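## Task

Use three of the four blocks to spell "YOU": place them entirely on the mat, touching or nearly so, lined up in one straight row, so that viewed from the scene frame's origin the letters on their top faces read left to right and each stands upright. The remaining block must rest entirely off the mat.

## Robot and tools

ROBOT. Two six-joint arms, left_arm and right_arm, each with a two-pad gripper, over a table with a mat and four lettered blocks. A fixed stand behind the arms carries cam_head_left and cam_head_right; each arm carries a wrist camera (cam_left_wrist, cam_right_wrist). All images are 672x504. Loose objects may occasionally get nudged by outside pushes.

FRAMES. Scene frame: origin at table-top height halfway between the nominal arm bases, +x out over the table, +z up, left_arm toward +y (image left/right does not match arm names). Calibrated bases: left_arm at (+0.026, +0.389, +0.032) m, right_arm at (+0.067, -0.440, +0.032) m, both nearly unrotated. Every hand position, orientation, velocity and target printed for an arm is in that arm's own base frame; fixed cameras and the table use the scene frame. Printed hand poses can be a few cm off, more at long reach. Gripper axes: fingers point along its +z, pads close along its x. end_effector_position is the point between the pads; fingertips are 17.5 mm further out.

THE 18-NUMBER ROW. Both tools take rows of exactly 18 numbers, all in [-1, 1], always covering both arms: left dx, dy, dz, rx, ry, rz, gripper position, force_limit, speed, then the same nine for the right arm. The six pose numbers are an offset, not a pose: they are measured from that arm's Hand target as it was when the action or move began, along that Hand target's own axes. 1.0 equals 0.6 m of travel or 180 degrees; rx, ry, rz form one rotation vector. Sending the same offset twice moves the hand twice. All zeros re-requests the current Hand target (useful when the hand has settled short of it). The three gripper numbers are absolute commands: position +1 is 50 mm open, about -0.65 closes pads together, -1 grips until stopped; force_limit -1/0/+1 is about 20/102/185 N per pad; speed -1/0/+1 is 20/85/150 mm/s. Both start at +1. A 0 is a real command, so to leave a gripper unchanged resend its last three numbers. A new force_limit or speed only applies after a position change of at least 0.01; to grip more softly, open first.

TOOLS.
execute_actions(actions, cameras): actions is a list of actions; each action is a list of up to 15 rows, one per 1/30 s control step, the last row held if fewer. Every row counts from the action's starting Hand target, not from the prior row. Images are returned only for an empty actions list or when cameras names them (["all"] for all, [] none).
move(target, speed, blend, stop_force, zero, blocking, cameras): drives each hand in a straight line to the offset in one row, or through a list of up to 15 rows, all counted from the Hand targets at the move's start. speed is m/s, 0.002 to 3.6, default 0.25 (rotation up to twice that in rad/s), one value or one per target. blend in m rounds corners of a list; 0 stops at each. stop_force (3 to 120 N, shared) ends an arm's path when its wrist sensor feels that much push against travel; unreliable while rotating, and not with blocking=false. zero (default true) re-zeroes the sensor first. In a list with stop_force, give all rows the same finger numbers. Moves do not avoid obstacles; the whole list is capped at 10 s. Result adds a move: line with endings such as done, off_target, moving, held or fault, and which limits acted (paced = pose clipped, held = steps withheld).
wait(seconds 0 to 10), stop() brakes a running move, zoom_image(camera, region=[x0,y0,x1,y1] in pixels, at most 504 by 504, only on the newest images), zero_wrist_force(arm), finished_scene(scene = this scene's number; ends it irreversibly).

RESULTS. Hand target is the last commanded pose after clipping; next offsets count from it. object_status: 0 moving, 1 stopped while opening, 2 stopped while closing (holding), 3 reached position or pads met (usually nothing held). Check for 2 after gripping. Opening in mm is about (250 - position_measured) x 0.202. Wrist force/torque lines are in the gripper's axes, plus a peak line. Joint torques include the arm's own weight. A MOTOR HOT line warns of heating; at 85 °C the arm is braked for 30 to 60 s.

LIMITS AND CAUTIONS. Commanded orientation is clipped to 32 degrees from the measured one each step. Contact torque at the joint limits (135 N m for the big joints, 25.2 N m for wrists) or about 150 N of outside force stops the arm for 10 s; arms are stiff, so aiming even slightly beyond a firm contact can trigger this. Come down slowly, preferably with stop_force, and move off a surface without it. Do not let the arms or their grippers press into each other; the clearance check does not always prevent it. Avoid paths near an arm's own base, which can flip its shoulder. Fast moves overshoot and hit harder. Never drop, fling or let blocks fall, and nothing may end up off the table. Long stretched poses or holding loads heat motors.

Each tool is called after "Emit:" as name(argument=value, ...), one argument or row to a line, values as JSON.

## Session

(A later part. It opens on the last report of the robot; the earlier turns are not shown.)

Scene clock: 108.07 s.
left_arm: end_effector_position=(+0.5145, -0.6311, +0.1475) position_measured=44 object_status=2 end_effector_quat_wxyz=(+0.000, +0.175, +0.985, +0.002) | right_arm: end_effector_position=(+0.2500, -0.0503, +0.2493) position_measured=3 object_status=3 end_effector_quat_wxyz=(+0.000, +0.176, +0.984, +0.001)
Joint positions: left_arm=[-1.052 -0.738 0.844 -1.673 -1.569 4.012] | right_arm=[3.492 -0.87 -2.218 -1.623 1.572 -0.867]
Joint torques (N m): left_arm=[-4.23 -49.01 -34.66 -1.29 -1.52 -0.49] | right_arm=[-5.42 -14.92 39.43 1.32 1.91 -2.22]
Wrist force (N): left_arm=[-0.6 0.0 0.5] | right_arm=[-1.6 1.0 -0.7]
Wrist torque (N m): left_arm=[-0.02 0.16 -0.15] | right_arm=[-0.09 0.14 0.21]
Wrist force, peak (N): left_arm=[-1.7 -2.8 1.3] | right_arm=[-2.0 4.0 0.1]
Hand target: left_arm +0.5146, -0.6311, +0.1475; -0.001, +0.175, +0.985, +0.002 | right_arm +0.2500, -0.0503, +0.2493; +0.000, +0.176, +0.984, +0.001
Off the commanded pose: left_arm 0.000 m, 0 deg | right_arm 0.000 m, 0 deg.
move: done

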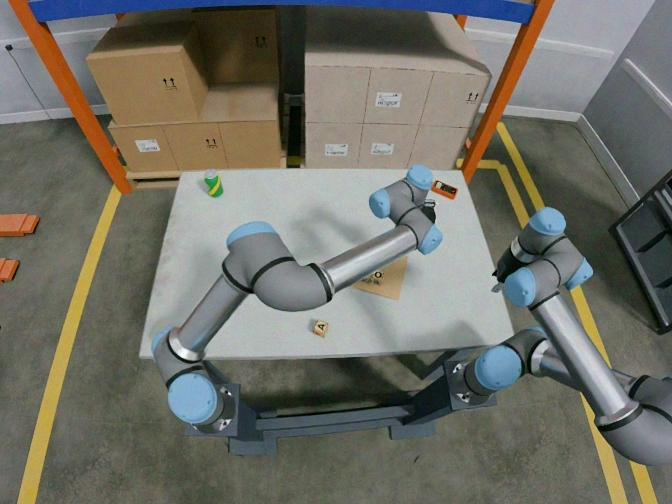

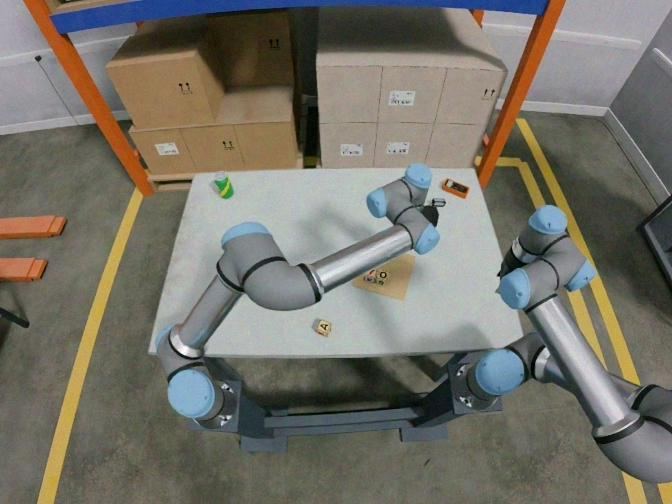

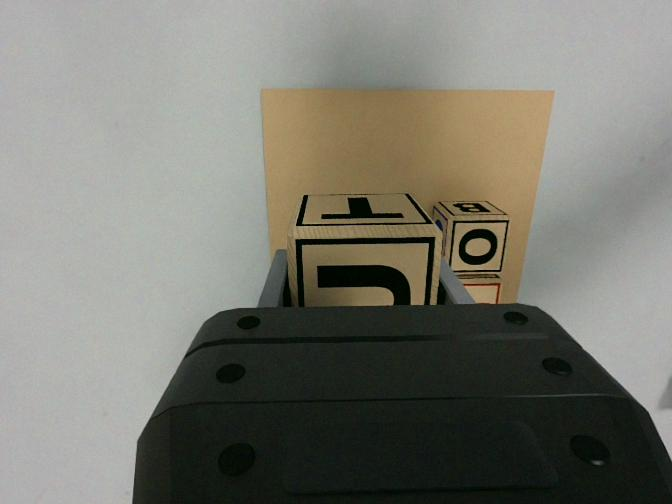

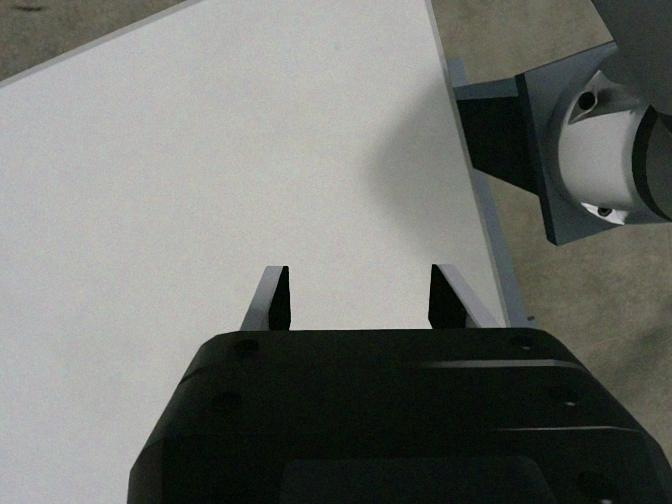

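Emit:
move(
  target=[
    [0.1447, -0.0183, 0, 0, 0, 0.0056, -1, -0.7, -0.6, 0, 0, 0, 0, 0, 0, 1, -0.6, -0.6],
    [0.1447, -0.0183, 0.2358, 0, 0, 0.0056, -1, -0.7, -0.6, 0, 0, 0, 0, 0, 0, 1, -0.6, -0.6],
  ],
  speed=0.12,
  blend=[0.01, 0],
  cameras=["cam_left_wrist"],
)

Emit:
move(
  target=[0, 0, 0.02, 0, 0, 0, -1, -0.7, -0.6, 0, 0, 0, 0, 0, 0, 1, -0.6, -0.6],
  speed=0.003,
  stop_force=4,
  cameras=["cam_left_wrist", "cam_head_right"],
)

Scene clock: 112.67 s.
left_arm: end_effector_position=(+0.4292, -0.6110, +0.0062) position_measured=44 object_status=2 end_effector_quat_wxyz=(-0.001, +0.184, +0.983, +0.002) | right_arm: end_effector_position=(+0.2500, -0.0503, +0.2493) position_measured=3 object_status=3 end_effector_quat_wxyz=(+0.000, +0.176, +0.984, +0.001)
Joint positions: left_arm=[-1.138 -0.793 1.327 -2.101 -1.569 3.943] | right_arm=[3.492 -0.87 -2.218 -1.623 1.572 -0.867]
Joint torques (N m): left_arm=[10.22 -45.26 -8.19 -4.52 1.7 1.57] | right_arm=[-6.48 -15.45 39.22 1.21 1.66 -2.33]
Wrist force (N): left_arm=[-1.1 -0.1 0.6] | right_arm=[-1.9 1.2 -0.8]
Wrist torque (N m): left_arm=[-0.02 0.27 -0.17] | right_arm=[-0.05 0.19 0.21]
Wrist force, peak (N): left_arm=[-2.1 0.9 1.3] | right_arm=[-1.8 1.4 -0.9]
Hand target: left_arm +0.4292, -0.6110, +0.0061; -0.001, +0.184, +0.983, +0.002 | right_arm +0.2500, -0.0503, +0.2493; +0.000, +0.176, +0.984, +0.001
Off the commanded pose: left_arm 0.000 m, 0 deg | right_arm 0.000 m, 0 deg.
move: done
Images, in order (width x height): cam_left_wrist 672x504.

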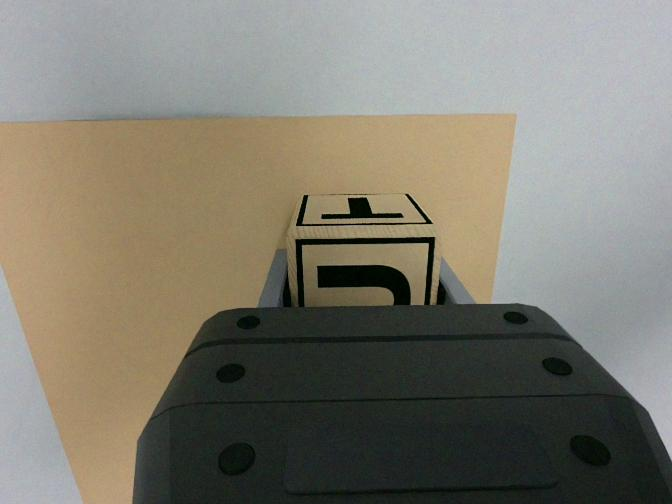

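Scene clock: 116.10 s.
left_arm: end_effector_position=(+0.4292, -0.6109, -0.0022) position_measured=44 object_status=2 end_effector_quat_wxyz=(-0.001, +0.184, +0.983, +0.002) | right_arm: end_effector_position=(+0.2500, -0.0503, +0.2493) position_measured=3 object_status=3 end_effector_quat_wxyz=(+0.000, +0.176, +0.984, +0.001)
Joint positions: left_arm=[-1.138 -0.782 1.332 -2.117 -1.569 3.943] | right_arm=[3.492 -0.87 -2.218 -1.623 1.572 -0.867]
Joint torques (N m): left_arm=[9.24 -53.07 -12.98 -1.06 1.47 1.64] | right_arm=[-6.01 -14.42 38.48 1.38 1.76 -2.34]
Wrist force (N): left_arm=[0.2 1.3 -6.5] | right_arm=[-1.8 1.3 -0.8]
Wrist torque (N m): left_arm=[0.10 0.15 -0.18] | right_arm=[-0.03 0.17 0.21]
Wrist force, peak (N): left_arm=[0.4 1.5 -6.7] | right_arm=[-2.0 1.5 -0.8]
Hand target: left_arm +0.4292, -0.6109, -0.0022; -0.001, +0.184, +0.983, +0.002 (not the last commanded pose) | right_arm +0.2500, -0.0503, +0.2493; +0.000, +0.176, +0.984, +0.001
Off the commanded pose: left_arm 0.004 m, 0 deg | right_arm 0.000 m, 0 deg.
move: contact (left_arm)
Images, in order (width x height): cam_head_right 672x504, cam_left_wrist 672x504.

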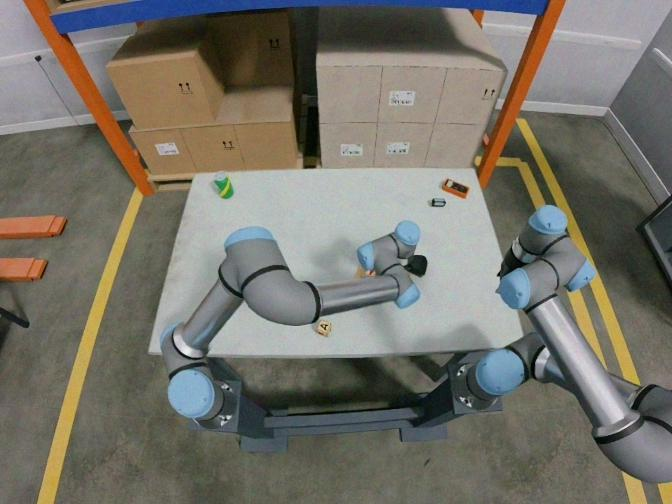

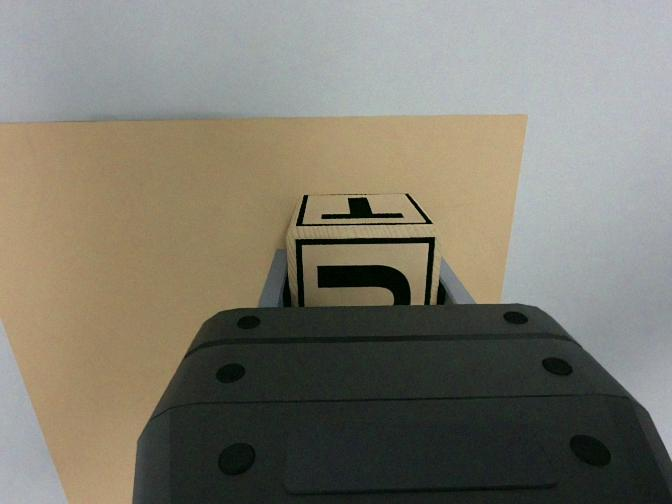

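Emit:
move(
  target=[
    [0, 0, -0.001, 0, 0, 0, 1, -0.7, -0.6, 0, 0, 0, 0, 0, 0, 1, -0.6, -0.6],
    [0, 0, -0.25, 0, 0, 0, 1, -0.7, -0.6, 0, 0, 0, 0, 0, 0, 1, -0.6, -0.6],
  ],
  speed=0.12,
  cameras=["cam_left_wrist"],
)

Scene clock: 118.70 s.
left_arm: end_effector_position=(+0.4293, -0.6115, +0.1478) position_measured=3 object_status=3 end_effector_quat_wxyz=(+0.000, +0.184, +0.983, +0.002) | right_arm: end_effector_position=(+0.2500, -0.0503, +0.2493) position_measured=3 object_status=3 end_effector_quat_wxyz=(+0.000, +0.176, +0.984, +0.001)
Joint positions: left_arm=[-1.139 -0.925 1.169 -1.811 -1.569 3.943] | right_arm=[3.492 -0.87 -2.218 -1.623 1.572 -0.867]
Joint torques (N m): left_arm=[-11.75 -59.44 -34.02 -1.26 -0.45 -1.65] | right_arm=[-5.46 -14.78 37.91 1.33 1.6 -2.25]
Wrist force (N): left_arm=[-0.9 -0.4 0.3] | right_arm=[-1.7 1.3 -0.5]
Wrist torque (N m): left_arm=[-0.09 0.22 -0.15] | right_arm=[-0.04 0.16 0.21]
Wrist force, peak (N): left_arm=[-0.1 1.1 -6.7] | right_arm=[-1.9 1.4 -0.8]
Hand target: left_arm +0.4293, -0.6115, +0.1478; -0.001, +0.184, +0.983, +0.002 | right_arm +0.2500, -0.0503, +0.2493; +0.000, +0.176, +0.984, +0.001
Off the commanded pose: left_arm 0.000 m, 0 deg | right_arm 0.000 m, 0 deg.
move: done
Images, in order (width x height): cam_left_wrist 672x504.

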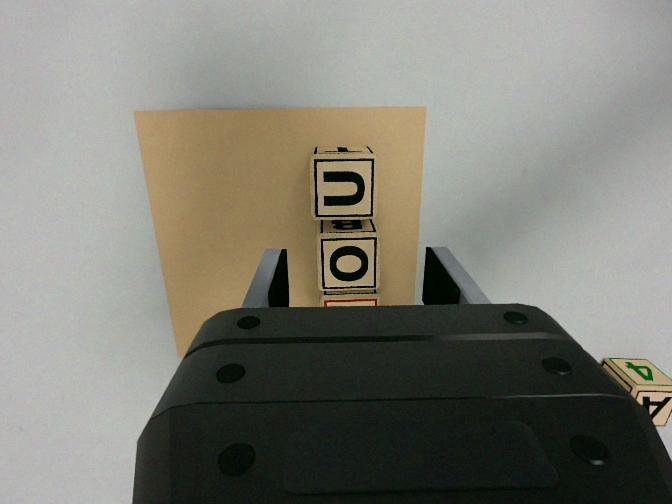

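Emit:
zoom_image(
  camera="cam_left_wrist",
  region=[270, 130, 430, 320],
)

Scaled by 2.653 from the camera's 672x504 image, which has a finer 960x720 frame.

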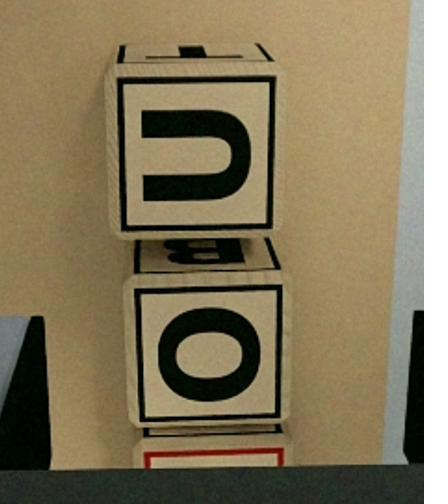

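Emit:
move(
  target=[0.4143, 0.9298, -0.1667, 0, 0, 0, 1, -0.7, -0.6, 0, 0, 0, 0, 0, 0, 1, -0.6, -0.6],
  speed=0.5,
  cameras=["all"],
)

Emit:
zoom_image(
  camera="cam_head_left",
  region=[335, 232, 435, 332],
)

Emit:
zoom_image(
  camera="cam_head_right",
  region=[340, 232, 440, 332],
)

Scene clock: 126.60 s.
left_arm: end_effector_position=(+0.3989, -0.0019, +0.2502) position_measured=3 object_status=3 end_effector_quat_wxyz=(-0.001, +0.184, +0.983, +0.002) | right_arm: end_effector_position=(+0.2500, -0.0503, +0.2493) position_measured=3 object_status=3 end_effector_quat_wxyz=(+0.000, +0.176, +0.984, +0.001)
Joint positions: left_arm=[-0.348 -1.834 1.997 -1.731 -1.567 4.734] | right_arm=[3.492 -0.87 -2.218 -1.623 1.572 -0.867]
Joint torques (N m): left_arm=[9.19 -4.09 -35.03 -1.48 -1.44 2.13] | right_arm=[-6.16 -15.33 39.01 1.46 1.61 -2.07]
Wrist force (N): left_arm=[-0.9 0.2 0.1] | right_arm=[-1.6 1.2 -0.8]
Wrist torque (N m): left_arm=[0.00 0.21 -0.24] | right_arm=[-0.05 0.15 0.21]
Wrist force, peak (N): left_arm=[-1.9 -3.5 0.7] | right_arm=[-2.0 1.4 -0.8]
Hand target: left_arm +0.3989, -0.0019, +0.2502; -0.001, +0.184, +0.983, +0.002 | right_arm +0.2500, -0.0503, +0.2493; +0.000, +0.176, +0.984, +0.001
Off the commanded pose: left_arm 0.000 m, 0 deg | right_arm 0.000 m, 0 deg.
move: done

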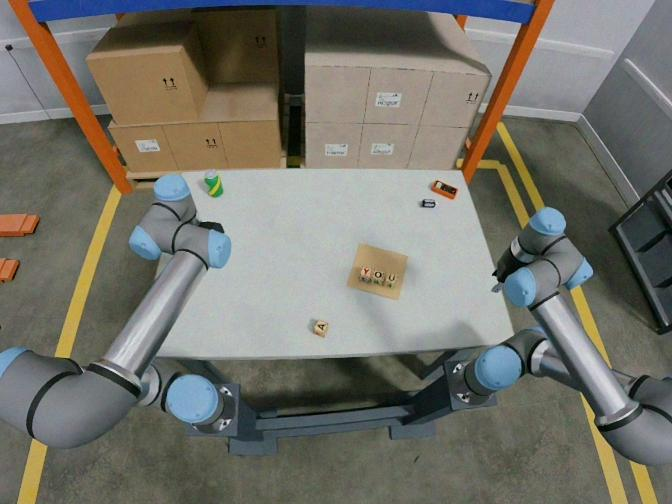

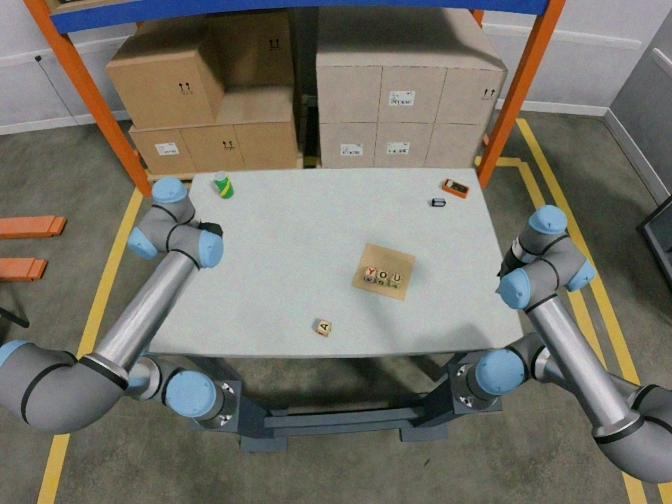

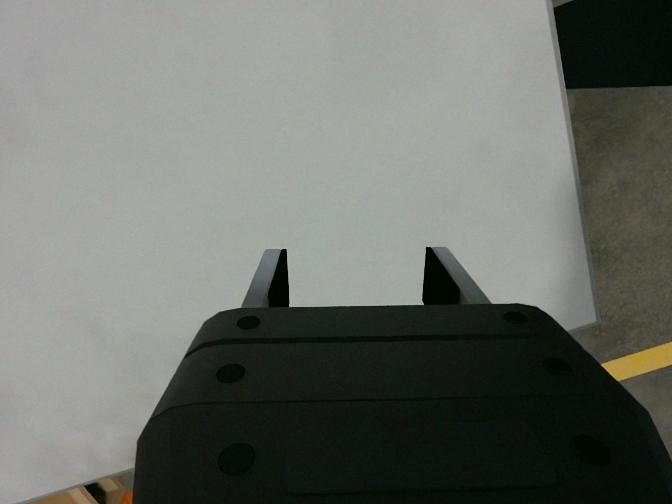

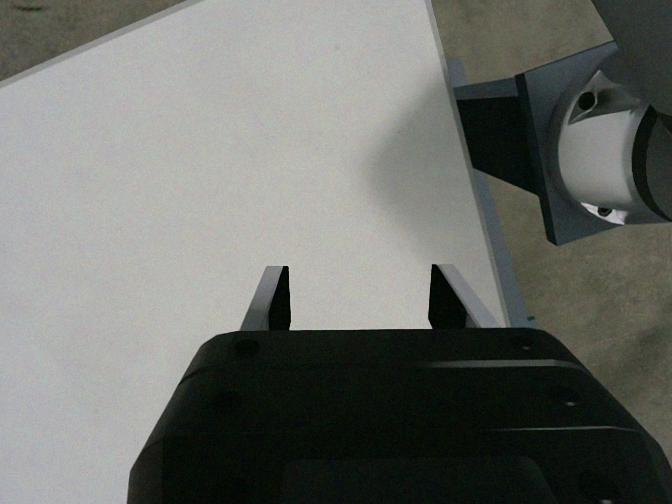

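Scaled by 5.040 from the camera's 672x504 image, which has a finer 960x720 frame.

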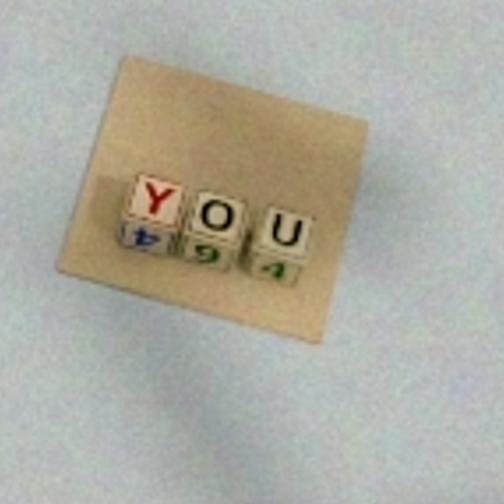

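Scaled by 5.040 from the camera's 672x504 image, which has a finer 960x720 frame.

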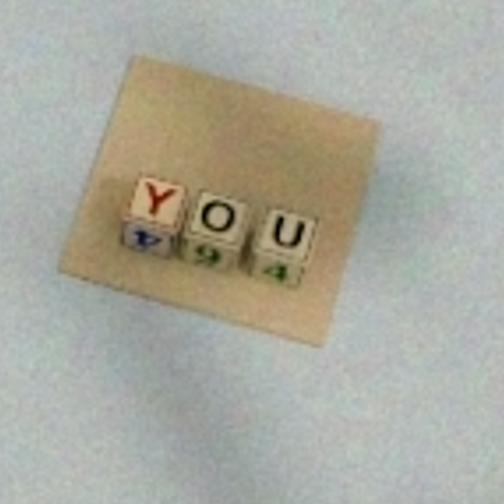

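Emit:
move(
  target=[-0.0116, -0.6383, 0.137, 0, 0, -0.994, 1, -0.7, -0.6, 0, 0, 0, 0, 0, 0, 1, -0.6, -0.6],
  speed=0.5,
  cameras=["cam_left_wrist"],
)

Emit:
zoom_image(
  camera="cam_left_wrist",
  region=[280, 120, 440, 260],
)

Scene clock: 134.57 s.
left_arm: end_effector_position=(+0.2671, -0.3613, +0.1667) position_measured=3 object_status=3 end_effector_quat_wxyz=(-0.002, +0.981, -0.193, -0.001) | right_arm: end_effector_position=(+0.2500, -0.0503, +0.2493) position_measured=3 object_status=3 end_effector_quat_wxyz=(+0.000, +0.176, +0.984, +0.001)
Joint positions: left_arm=[-1.236 -1.636 2.057 -1.989 -1.57 0.723] | right_arm=[3.492 -0.87 -2.218 -1.623 1.572 -0.867]
Joint torques (N m): left_arm=[-11.82 -11.86 -33.62 -3.5 1.7 -1.43] | right_arm=[-7.1 -15.05 38.98 1.49 1.37 -2.14]
Wrist force (N): left_arm=[-1.1 0.0 0.1] | right_arm=[-1.8 1.2 -0.8]
Wrist torque (N m): left_arm=[0.01 0.24 -0.11] | right_arm=[-0.05 0.18 0.20]
Wrist force, peak (N): left_arm=[-1.0 0.9 0.4] | right_arm=[-1.8 1.5 -0.9]
Hand target: left_arm +0.2671, -0.3613, +0.1667; -0.002, +0.981, -0.193, -0.001 | right_arm +0.2500, -0.0503, +0.2493; +0.000, +0.176, +0.984, +0.001
Off the commanded pose: left_arm 0.000 m, 0 deg | right_arm 0.000 m, 0 deg.
move: done
Images, in order (width x height): cam_left_wrist 672x504.

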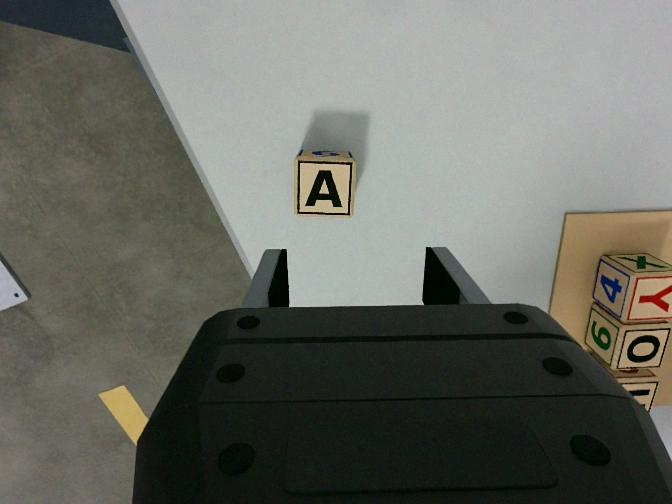

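Scaled by 3.150 from the camera's 672x504 image, which has a finer 960x720 frame.

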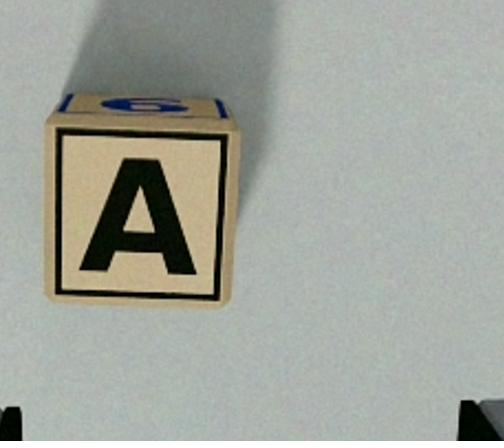

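Emit:
execute_actions(
  actions=[],
)

Scene clock: 136.87 s.
left_arm: end_effector_position=(+0.2671, -0.3613, +0.1667) position_measured=3 object_status=3 end_effector_quat_wxyz=(-0.002, +0.981, -0.193, -0.001) | right_arm: end_effector_position=(+0.2500, -0.0503, +0.2493) position_measured=3 object_status=3 end_effector_quat_wxyz=(+0.000, +0.176, +0.984, +0.001)
Joint positions: left_arm=[-1.236 -1.636 2.057 -1.989 -1.57 0.723] | right_arm=[3.492 -0.87 -2.218 -1.623 1.572 -0.867]
Joint velocities: within noise
Joint torques (N m): left_arm=[-11.22 -12.03 -33.85 -1.7 1.64 -1.72] | right_arm=[-5.93 -15.39 39.32 1.33 1.6 -2.25]
Wrist force (N): left_arm=[-1.2 -0.2 0.1] | right_arm=[-1.8 1.2 -0.8]
Wrist torque (N m): left_arm=[-0.02 0.25 -0.12] | right_arm=[-0.06 0.17 0.21]
Wrist force, peak (N): left_arm=[-1.3 -0.1 0.2] | right_arm=[-1.9 1.3 -0.9]
Hand target: left_arm +0.2671, -0.3613, +0.1667; -0.002, +0.981, -0.193, -0.001 | right_arm +0.2500, -0.0503, +0.2493; +0.000, +0.176, +0.984, +0.001
Tool commands: left_gripper/position=+1.0 left_gripper/force_limit=-0.7 left_gripper/speed=-0.6 right_gripper/position=+1.0 right_gripper/force_limit=-0.6 right_gripper/speed=-0.6
Off the commanded pose: left_arm 0.000 m, 0 deg | right_arm 0.000 m, 0 deg.

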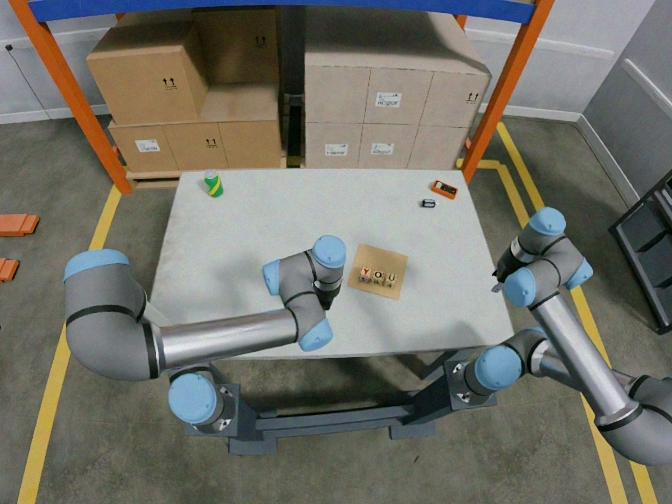

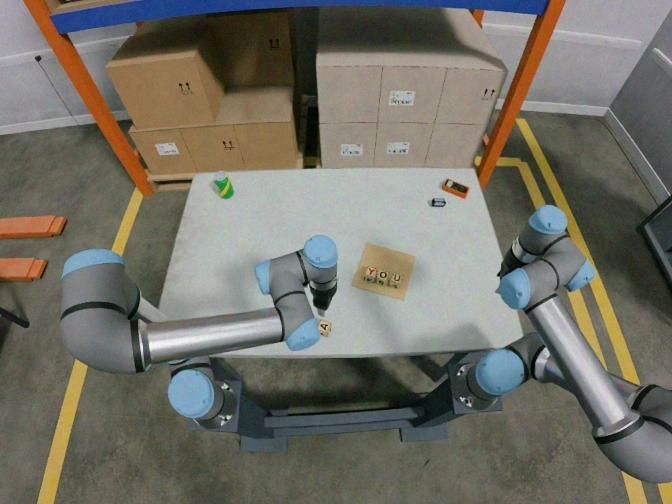

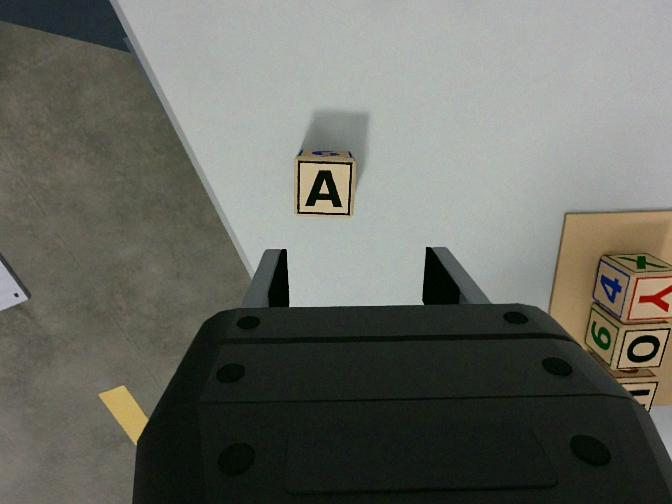

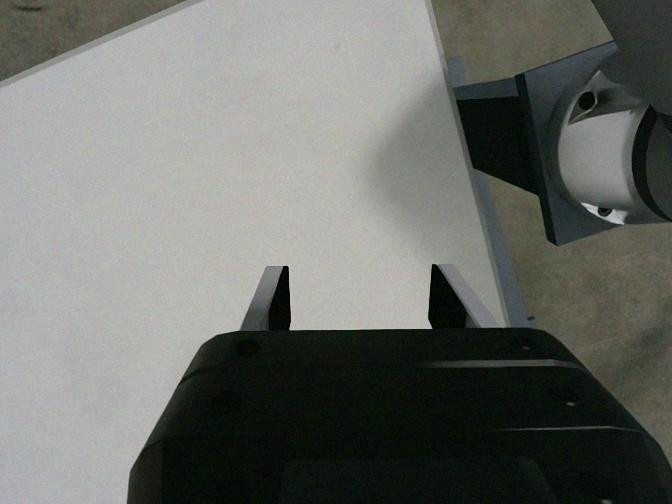

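Emit:
move(
  target=[-0.02,-0.086,0.162,-0.1944,0,0,1,-0.7,-0.6,0,0,0,0,0,0,1,-0.6,-0.6],
  speed=0.2,
  cameras=["cam_left_wrist"],
)

Scene clock: 140.03 s.
left_arm: end_effector_position=(+0.2755, -0.3086, +0.0697) position_measured=3 object_status=3 end_effector_quat_wxyz=(+0.293, +0.936, -0.184, -0.058) | right_arm: end_effector_position=(+0.2500, -0.0503, +0.2493) position_measured=3 object_status=3 end_effector_quat_wxyz=(+0.000, +0.176, +0.984, +0.001)
Joint positions: left_arm=[-0.843 -1.466 2.474 -2.873 -2.11 1.034] | right_arm=[3.492 -0.87 -2.218 -1.623 1.572 -0.867]
Joint torques (N m): left_arm=[10.52 -10.8 -1.08 -5 -2.69 2.02] | right_arm=[-6.08 -14.87 39.6 1.3 1.39 -2.16]
Wrist force (N): left_arm=[-1.1 -0.9 0.2] | right_arm=[-1.8 1.2 -0.8]
Wrist torque (N m): left_arm=[-0.16 0.26 -0.17] | right_arm=[-0.05 0.17 0.21]
Wrist force, peak (N): left_arm=[-1.2 -2.0 0.6] | right_arm=[-2.0 1.4 -0.8]
Hand target: left_arm +0.2755, -0.3086, +0.0697; +0.293, +0.936, -0.184, -0.058 | right_arm +0.2500, -0.0503, +0.2493; +0.000, +0.176, +0.984, +0.001
Off the commanded pose: left_arm 0.000 m, 0 deg | right_arm 0.000 m, 0 deg.
move: done
Images, in order (width x height): cam_left_wrist 672x504.

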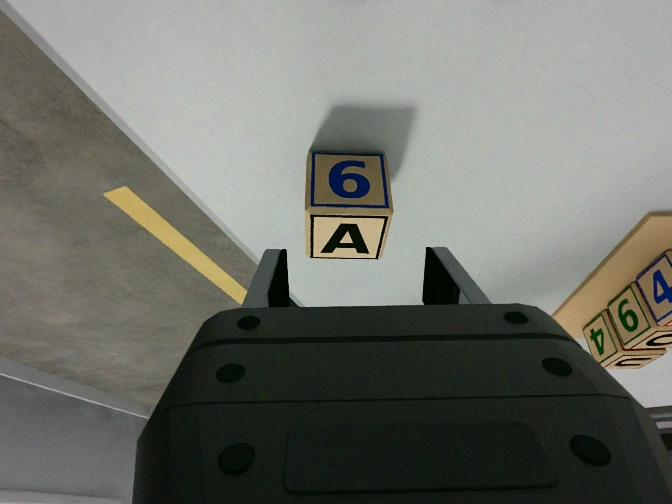

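Emit:
move(
  target=[0,0,0.12,0,0,0,1,-0.7,-0.6,0,0,0,0,0,0,1,-0.6,-0.6],
  speed=0.08,
  cameras=["cam_left_wrist"],
)

Emit:
move(
  target=[0,0,0.03,0,0,0,1,-0.7,-0.6,0,0,0,0,0,0,1,-0.6,-0.6],
  speed=0.006,
  stop_force=5,
  cameras=["cam_left_wrist"],
)

Scene clock: 141.87 s.
left_arm: end_effector_position=(+0.2598, -0.3466, +0.0106) position_measured=3 object_status=3 end_effector_quat_wxyz=(+0.293, +0.936, -0.184, -0.058) | right_arm: end_effector_position=(+0.2500, -0.0503, +0.2493) position_measured=3 object_status=3 end_effector_quat_wxyz=(+0.000, +0.176, +0.984, +0.001)
Joint positions: left_arm=[-0.945 -1.228 2.491 -3.184 -2.077 0.922] | right_arm=[3.492 -0.87 -2.218 -1.623 1.572 -0.867]
Joint torques (N m): left_arm=[-10.75 -14.95 -21 -4.79 0.61 -1.73] | right_arm=[-7.14 -15.13 39.89 1.46 1.36 -1.77]
Wrist force (N): left_arm=[-1.2 -0.7 0.7] | right_arm=[-1.8 1.1 -0.7]
Wrist torque (N m): left_arm=[-0.13 0.30 -0.04] | right_arm=[-0.07 0.18 0.21]
Wrist force, peak (N): left_arm=[-1.2 -0.7 1.6] | right_arm=[-2.0 1.4 -0.8]
Hand target: left_arm +0.2598, -0.3466, +0.0105; +0.293, +0.936, -0.184, -0.058 | right_arm +0.2500, -0.0503, +0.2493; +0.000, +0.176, +0.984, +0.001
Off the commanded pose: left_arm 0.000 m, 0 deg | right_arm 0.000 m, 0 deg.
move: done
Images, in order (width x height): cam_left_wrist 672x504.

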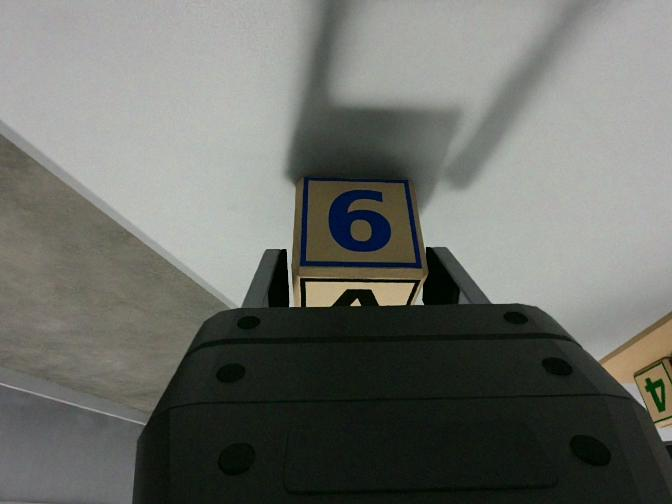

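Scene clock: 145.63 s.
left_arm: end_effector_position=(+0.2559, -0.3561, -0.0042) position_measured=3 object_status=3 end_effector_quat_wxyz=(+0.293, +0.936, -0.184, -0.058) | right_arm: end_effector_position=(+0.2500, -0.0503, +0.2493) position_measured=3 object_status=3 end_effector_quat_wxyz=(+0.000, +0.176, +0.984, +0.001)
Joint positions: left_arm=[-0.969 -1.166 2.487 -3.255 -2.069 0.896] | right_arm=[3.492 -0.87 -2.218 -1.623 1.572 -0.867]
Joint torques (N m): left_arm=[-11.31 -17.25 -19.34 -5.19 0.64 -1.68] | right_arm=[-6.59 -14.99 39.44 1.37 1.35 -2.11]
Wrist force (N): left_arm=[-1.5 -0.8 0.6] | right_arm=[-1.7 1.3 -0.8]
Wrist torque (N m): left_arm=[-0.13 0.34 -0.04] | right_arm=[-0.03 0.16 0.20]
Wrist force, peak (N): left_arm=[-1.6 -0.9 0.4] | right_arm=[-1.9 1.4 -0.7]
Hand target: left_arm +0.2559, -0.3561, -0.0042; +0.293, +0.936, -0.184, -0.058 | right_arm +0.2500, -0.0503, +0.2493; +0.000, +0.176, +0.984, +0.001
Off the commanded pose: left_arm 0.000 m, 0 deg | right_arm 0.000 m, 0 deg.
move: done
Images, in order (width x height): cam_left_wrist 672x504.

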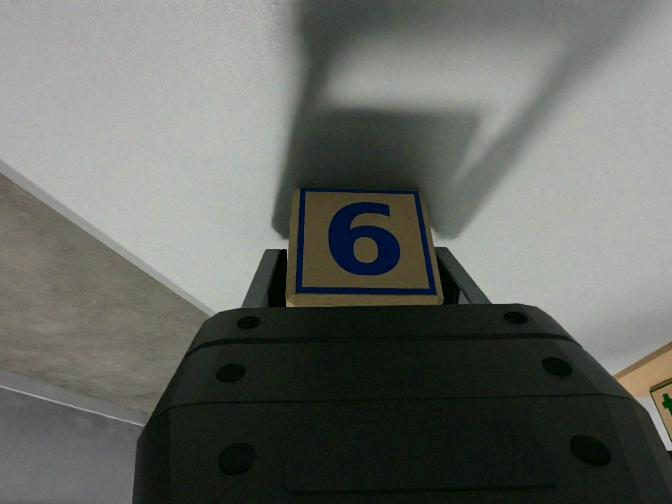

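Emit:
move(
  target=[
    [0,0,0,0,0,0,-1,-0.7,-0.6,0,0,0,0,0,0,1,-0.6,-0.6],
    [0,0.0956,-0.1365,0,0,0,-1,-0.7,-0.6,0,0,0,0,0,0,1,-0.6,-0.6],
    [0.0602,-0.0418,-0.2328,0.5,0,0,-1,-0.7,-0.6,0,0,0,0,0,0,1,-0.6,-0.6],
  ],
  speed=0.25,
  cameras=["cam_left_wrist","cam_head_right"],
)

Scene clock: 152.17 s.
left_arm: end_effector_position=(+0.3275, -0.2770, +0.0961) position_measured=44 object_status=2 end_effector_quat_wxyz=(-0.455, +0.869, -0.171, +0.089) | right_arm: end_effector_position=(+0.2500, -0.0503, +0.2493) position_measured=3 object_status=3 end_effector_quat_wxyz=(+0.000, +0.176, +0.984, +0.001)
Joint positions: left_arm=[-1.342 -1.224 1.889 -1.371 -1.077 0.386] | right_arm=[3.492 -0.87 -2.218 -1.623 1.572 -0.867]
Joint torques (N m): left_arm=[-11.17 -22.85 -27.92 1.45 2.33 -1.84] | right_arm=[-5.96 -15.93 39.05 1.53 1.34 -2.06]
Wrist force (N): left_arm=[-0.4 3.0 0.1] | right_arm=[-1.8 1.3 -0.5]
Wrist torque (N m): left_arm=[0.21 -0.05 -0.30] | right_arm=[-0.03 0.19 0.21]
Wrist force, peak (N): left_arm=[-1.3 -2.6 2.4] | right_arm=[-1.9 1.5 -0.9]
Hand target: left_arm +0.3275, -0.2770, +0.0961; -0.455, +0.869, -0.171, +0.089 | right_arm +0.2500, -0.0503, +0.2493; +0.000, +0.176, +0.984, +0.001
Off the commanded pose: left_arm 0.000 m, 0 deg | right_arm 0.000 m, 0 deg.
move: done
Images, in order (width x height): cam_head_right 672x504, cam_left_wrist 672x504.

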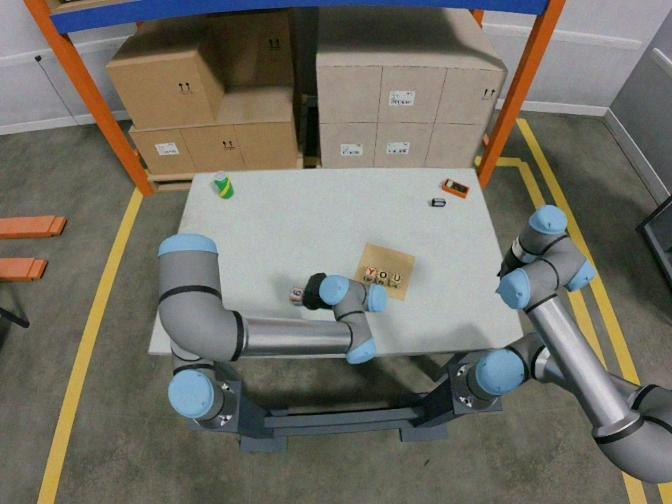

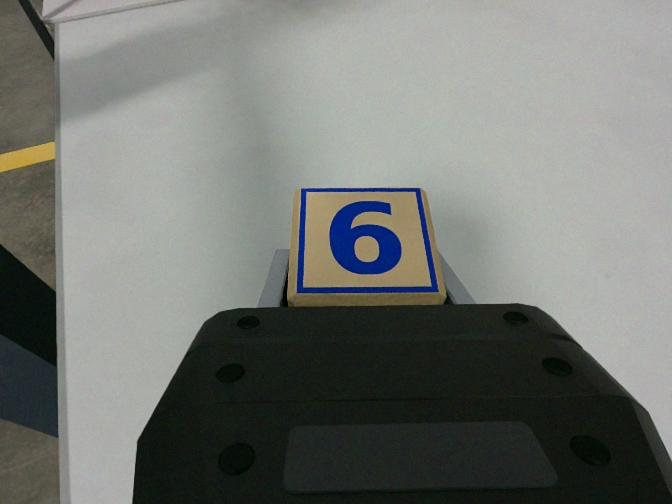

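Emit:
move(
  target=[0,0.1106,0.0775,0,0,0,-1,-0.7,-0.6,0,0,0,0,0,0,1,-0.6,-0.6],
  speed=0.12,
)

Emit:
move(
  target=[0,0.041,0.0287,0,0,0,-1,-0.7,-0.6,0,0,0,0,0,0,1,-0.6,-0.6],
  speed=0.004,
  stop_force=4,
  cameras=["cam_left_wrist"],
)

Scene clock: 153.63 s.
left_arm: end_effector_position=(+0.3275, -0.2766, +0.0151) position_measured=44 object_status=2 end_effector_quat_wxyz=(-0.455, +0.869, -0.171, +0.089) | right_arm: end_effector_position=(+0.2500, -0.0503, +0.2493) position_measured=3 object_status=3 end_effector_quat_wxyz=(+0.000, +0.176, +0.984, +0.001)
Joint positions: left_arm=[-1.342 -1.083 1.951 -1.573 -1.077 0.386] | right_arm=[3.492 -0.87 -2.218 -1.623 1.572 -0.867]
Joint torques (N m): left_arm=[10.39 -27.52 -0.98 -1.82 2.43 2.02] | right_arm=[-6.72 -15.46 38.26 1.31 1.25 -1.96]
Wrist force (N): left_arm=[-0.3 3.0 0.0] | right_arm=[-1.8 1.1 -0.8]
Wrist torque (N m): left_arm=[0.22 -0.08 -0.31] | right_arm=[-0.07 0.17 0.20]
Wrist force, peak (N): left_arm=[-0.2 4.3 1.1] | right_arm=[-1.9 1.3 -0.7]
Hand target: left_arm +0.3275, -0.2766, +0.0151; -0.455, +0.869, -0.171, +0.089 | right_arm +0.2500, -0.0503, +0.2493; +0.000, +0.176, +0.984, +0.001
Off the commanded pose: left_arm 0.000 m, 0 deg | right_arm 0.000 m, 0 deg.
move: done

Scene clock: 161.60 s.
left_arm: end_effector_position=(+0.3275, -0.2765, -0.0127) position_measured=44 object_status=2 end_effector_quat_wxyz=(-0.455, +0.869, -0.171, +0.089) | right_arm: end_effector_position=(+0.2500, -0.0503, +0.2493) position_measured=3 object_status=3 end_effector_quat_wxyz=(+0.000, +0.176, +0.984, +0.001)
Joint positions: left_arm=[-1.342 -1.028 1.962 -1.639 -1.077 0.386] | right_arm=[3.492 -0.87 -2.218 -1.623 1.572 -0.867]
Joint torques (N m): left_arm=[9.19 -43.09 -7.77 0.96 0.68 1.91] | right_arm=[-5.88 -15.52 39.17 1.41 1.11 -1.9]
Wrist force (N): left_arm=[-1.3 -1.2 -4.4] | right_arm=[-1.6 1.3 -0.9]
Wrist torque (N m): left_arm=[0.11 0.01 -0.40] | right_arm=[-0.03 0.15 0.21]
Wrist force, peak (N): left_arm=[-1.9 -5.0 -7.2] | right_arm=[-1.9 1.4 -1.0]
Hand target: left_arm +0.3275, -0.2765, -0.0127; -0.455, +0.869, -0.171, +0.089 (not the last commanded pose) | right_arm +0.2500, -0.0503, +0.2493; +0.000, +0.176, +0.984, +0.001
Off the commanded pose: left_arm 0.002 m, 0 deg | right_arm 0.000 m, 0 deg.
move: contact (left_arm)
Images, in order (width x height): cam_left_wrist 672x504.

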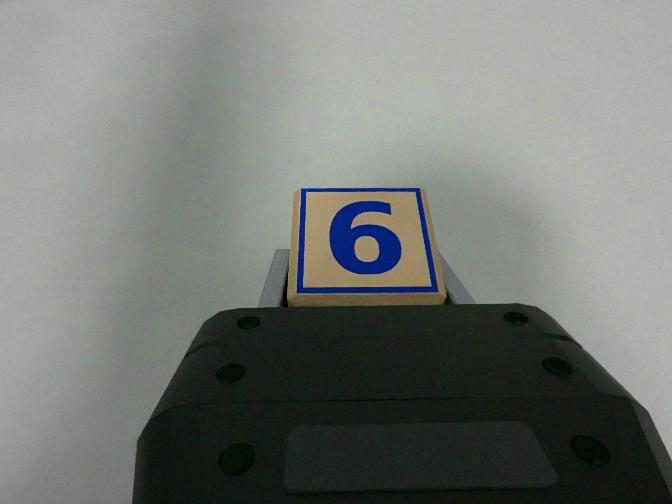

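Emit:
move(
  target=[
    [0,0,0,0,0,0,1,-0.7,-0.6,0,0,0,0,0,0,1,-0.6,-0.6],
    [0,0,-0.15,0,0,0,1,-0.7,-0.6,0,0,0,0,0,0,1,-0.6,-0.6],
  ],
  speed=0.15,
  cameras=["cam_left_wrist"],
)

Scene clock: 163.87 s.
left_arm: end_effector_position=(+0.2996, -0.3449, +0.0386) position_measured=3 object_status=3 end_effector_quat_wxyz=(-0.455, +0.869, -0.171, +0.089) | right_arm: end_effector_position=(+0.2500, -0.0503, +0.2493) position_measured=3 object_status=3 end_effector_quat_wxyz=(+0.000, +0.176, +0.984, +0.001)
Joint positions: left_arm=[-1.416 -1.036 1.775 -1.42 -1.134 0.333] | right_arm=[3.492 -0.87 -2.218 -1.623 1.572 -0.867]
Joint torques (N m): left_arm=[-10.84 -30.5 -28.75 1.47 -0.76 -1.63] | right_arm=[-6.39 -15.12 39.55 1.48 1.13 -1.78]
Wrist force (N): left_arm=[-0.4 2.5 -0.2] | right_arm=[-1.8 1.2 -0.8]
Wrist torque (N m): left_arm=[0.17 -0.08 -0.31] | right_arm=[-0.06 0.18 0.21]
Wrist force, peak (N): left_arm=[-3.0 -5.4 -4.7] | right_arm=[-1.9 1.4 -0.8]
Hand target: left_arm +0.2996, -0.3450, +0.0387; -0.455, +0.869, -0.171, +0.089 | right_arm +0.2500, -0.0503, +0.2493; +0.000, +0.176, +0.984, +0.001
Off the commanded pose: left_arm 0.000 m, 0 deg | right_arm 0.000 m, 0 deg.
move: done
Images, in order (width x height): cam_left_wrist 672x504.

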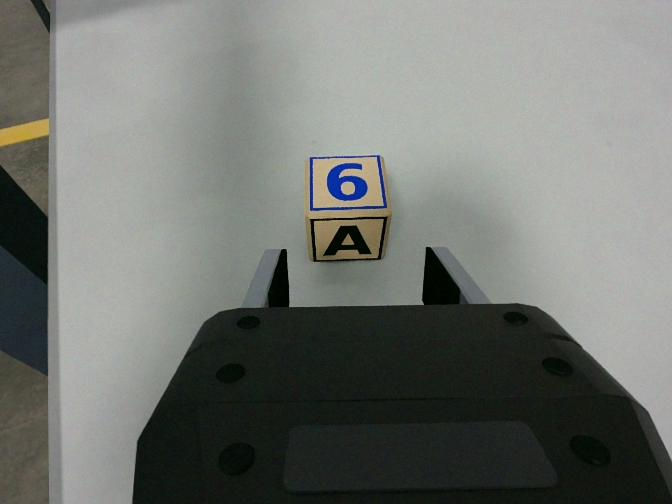

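Emit:
move(
  target=[0,-0.2322,0.0088,-0.3056,0,0,1,-0.7,-0.6,0,0,0,0,0,0,1,-0.6,-0.6],
  speed=0.25,
  cameras=["cam_left_wrist"],
)

Scene clock: 166.70 s.
left_arm: end_effector_position=(+0.3315, -0.2674, +0.1500) position_measured=3 object_status=3 end_effector_quat_wxyz=(-0.002, +0.981, -0.193, -0.001) | right_arm: end_effector_position=(+0.2500, -0.0503, +0.2493) position_measured=3 object_status=3 end_effector_quat_wxyz=(+0.000, +0.176, +0.984, +0.001)
Joint positions: left_arm=[-0.998 -1.677 2.141 -2.032 -1.569 0.961] | right_arm=[3.492 -0.87 -2.218 -1.623 1.572 -0.867]
Joint torques (N m): left_arm=[10.25 -26.31 -9.19 -4.68 -1.29 2.1] | right_arm=[-5.94 -15.23 39.23 1.43 1.06 -1.6]
Wrist force (N): left_arm=[-0.7 0.1 0.2] | right_arm=[-1.7 1.2 -0.9]
Wrist torque (N m): left_arm=[0.00 0.16 -0.23] | right_arm=[-0.04 0.16 0.20]
Wrist force, peak (N): left_arm=[-0.4 4.1 -0.5] | right_arm=[-2.0 1.4 -0.9]
Hand target: left_arm +0.3315, -0.2674, +0.1501; -0.002, +0.981, -0.193, -0.001 | right_arm +0.2500, -0.0503, +0.2493; +0.000, +0.176, +0.984, +0.001
Off the commanded pose: left_arm 0.000 m, 0 deg | right_arm 0.000 m, 0 deg.
move: done
Images, in order (width x height): cam_left_wrist 672x504.

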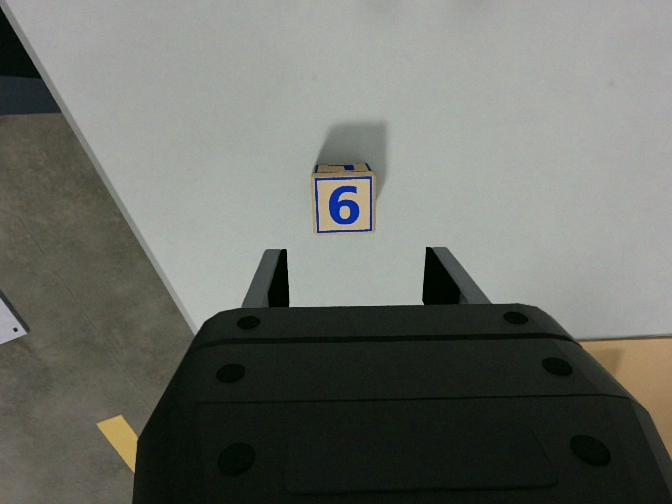

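Emit:
finished_scene(
  scene=1,
)

The scene is finished: the task was done.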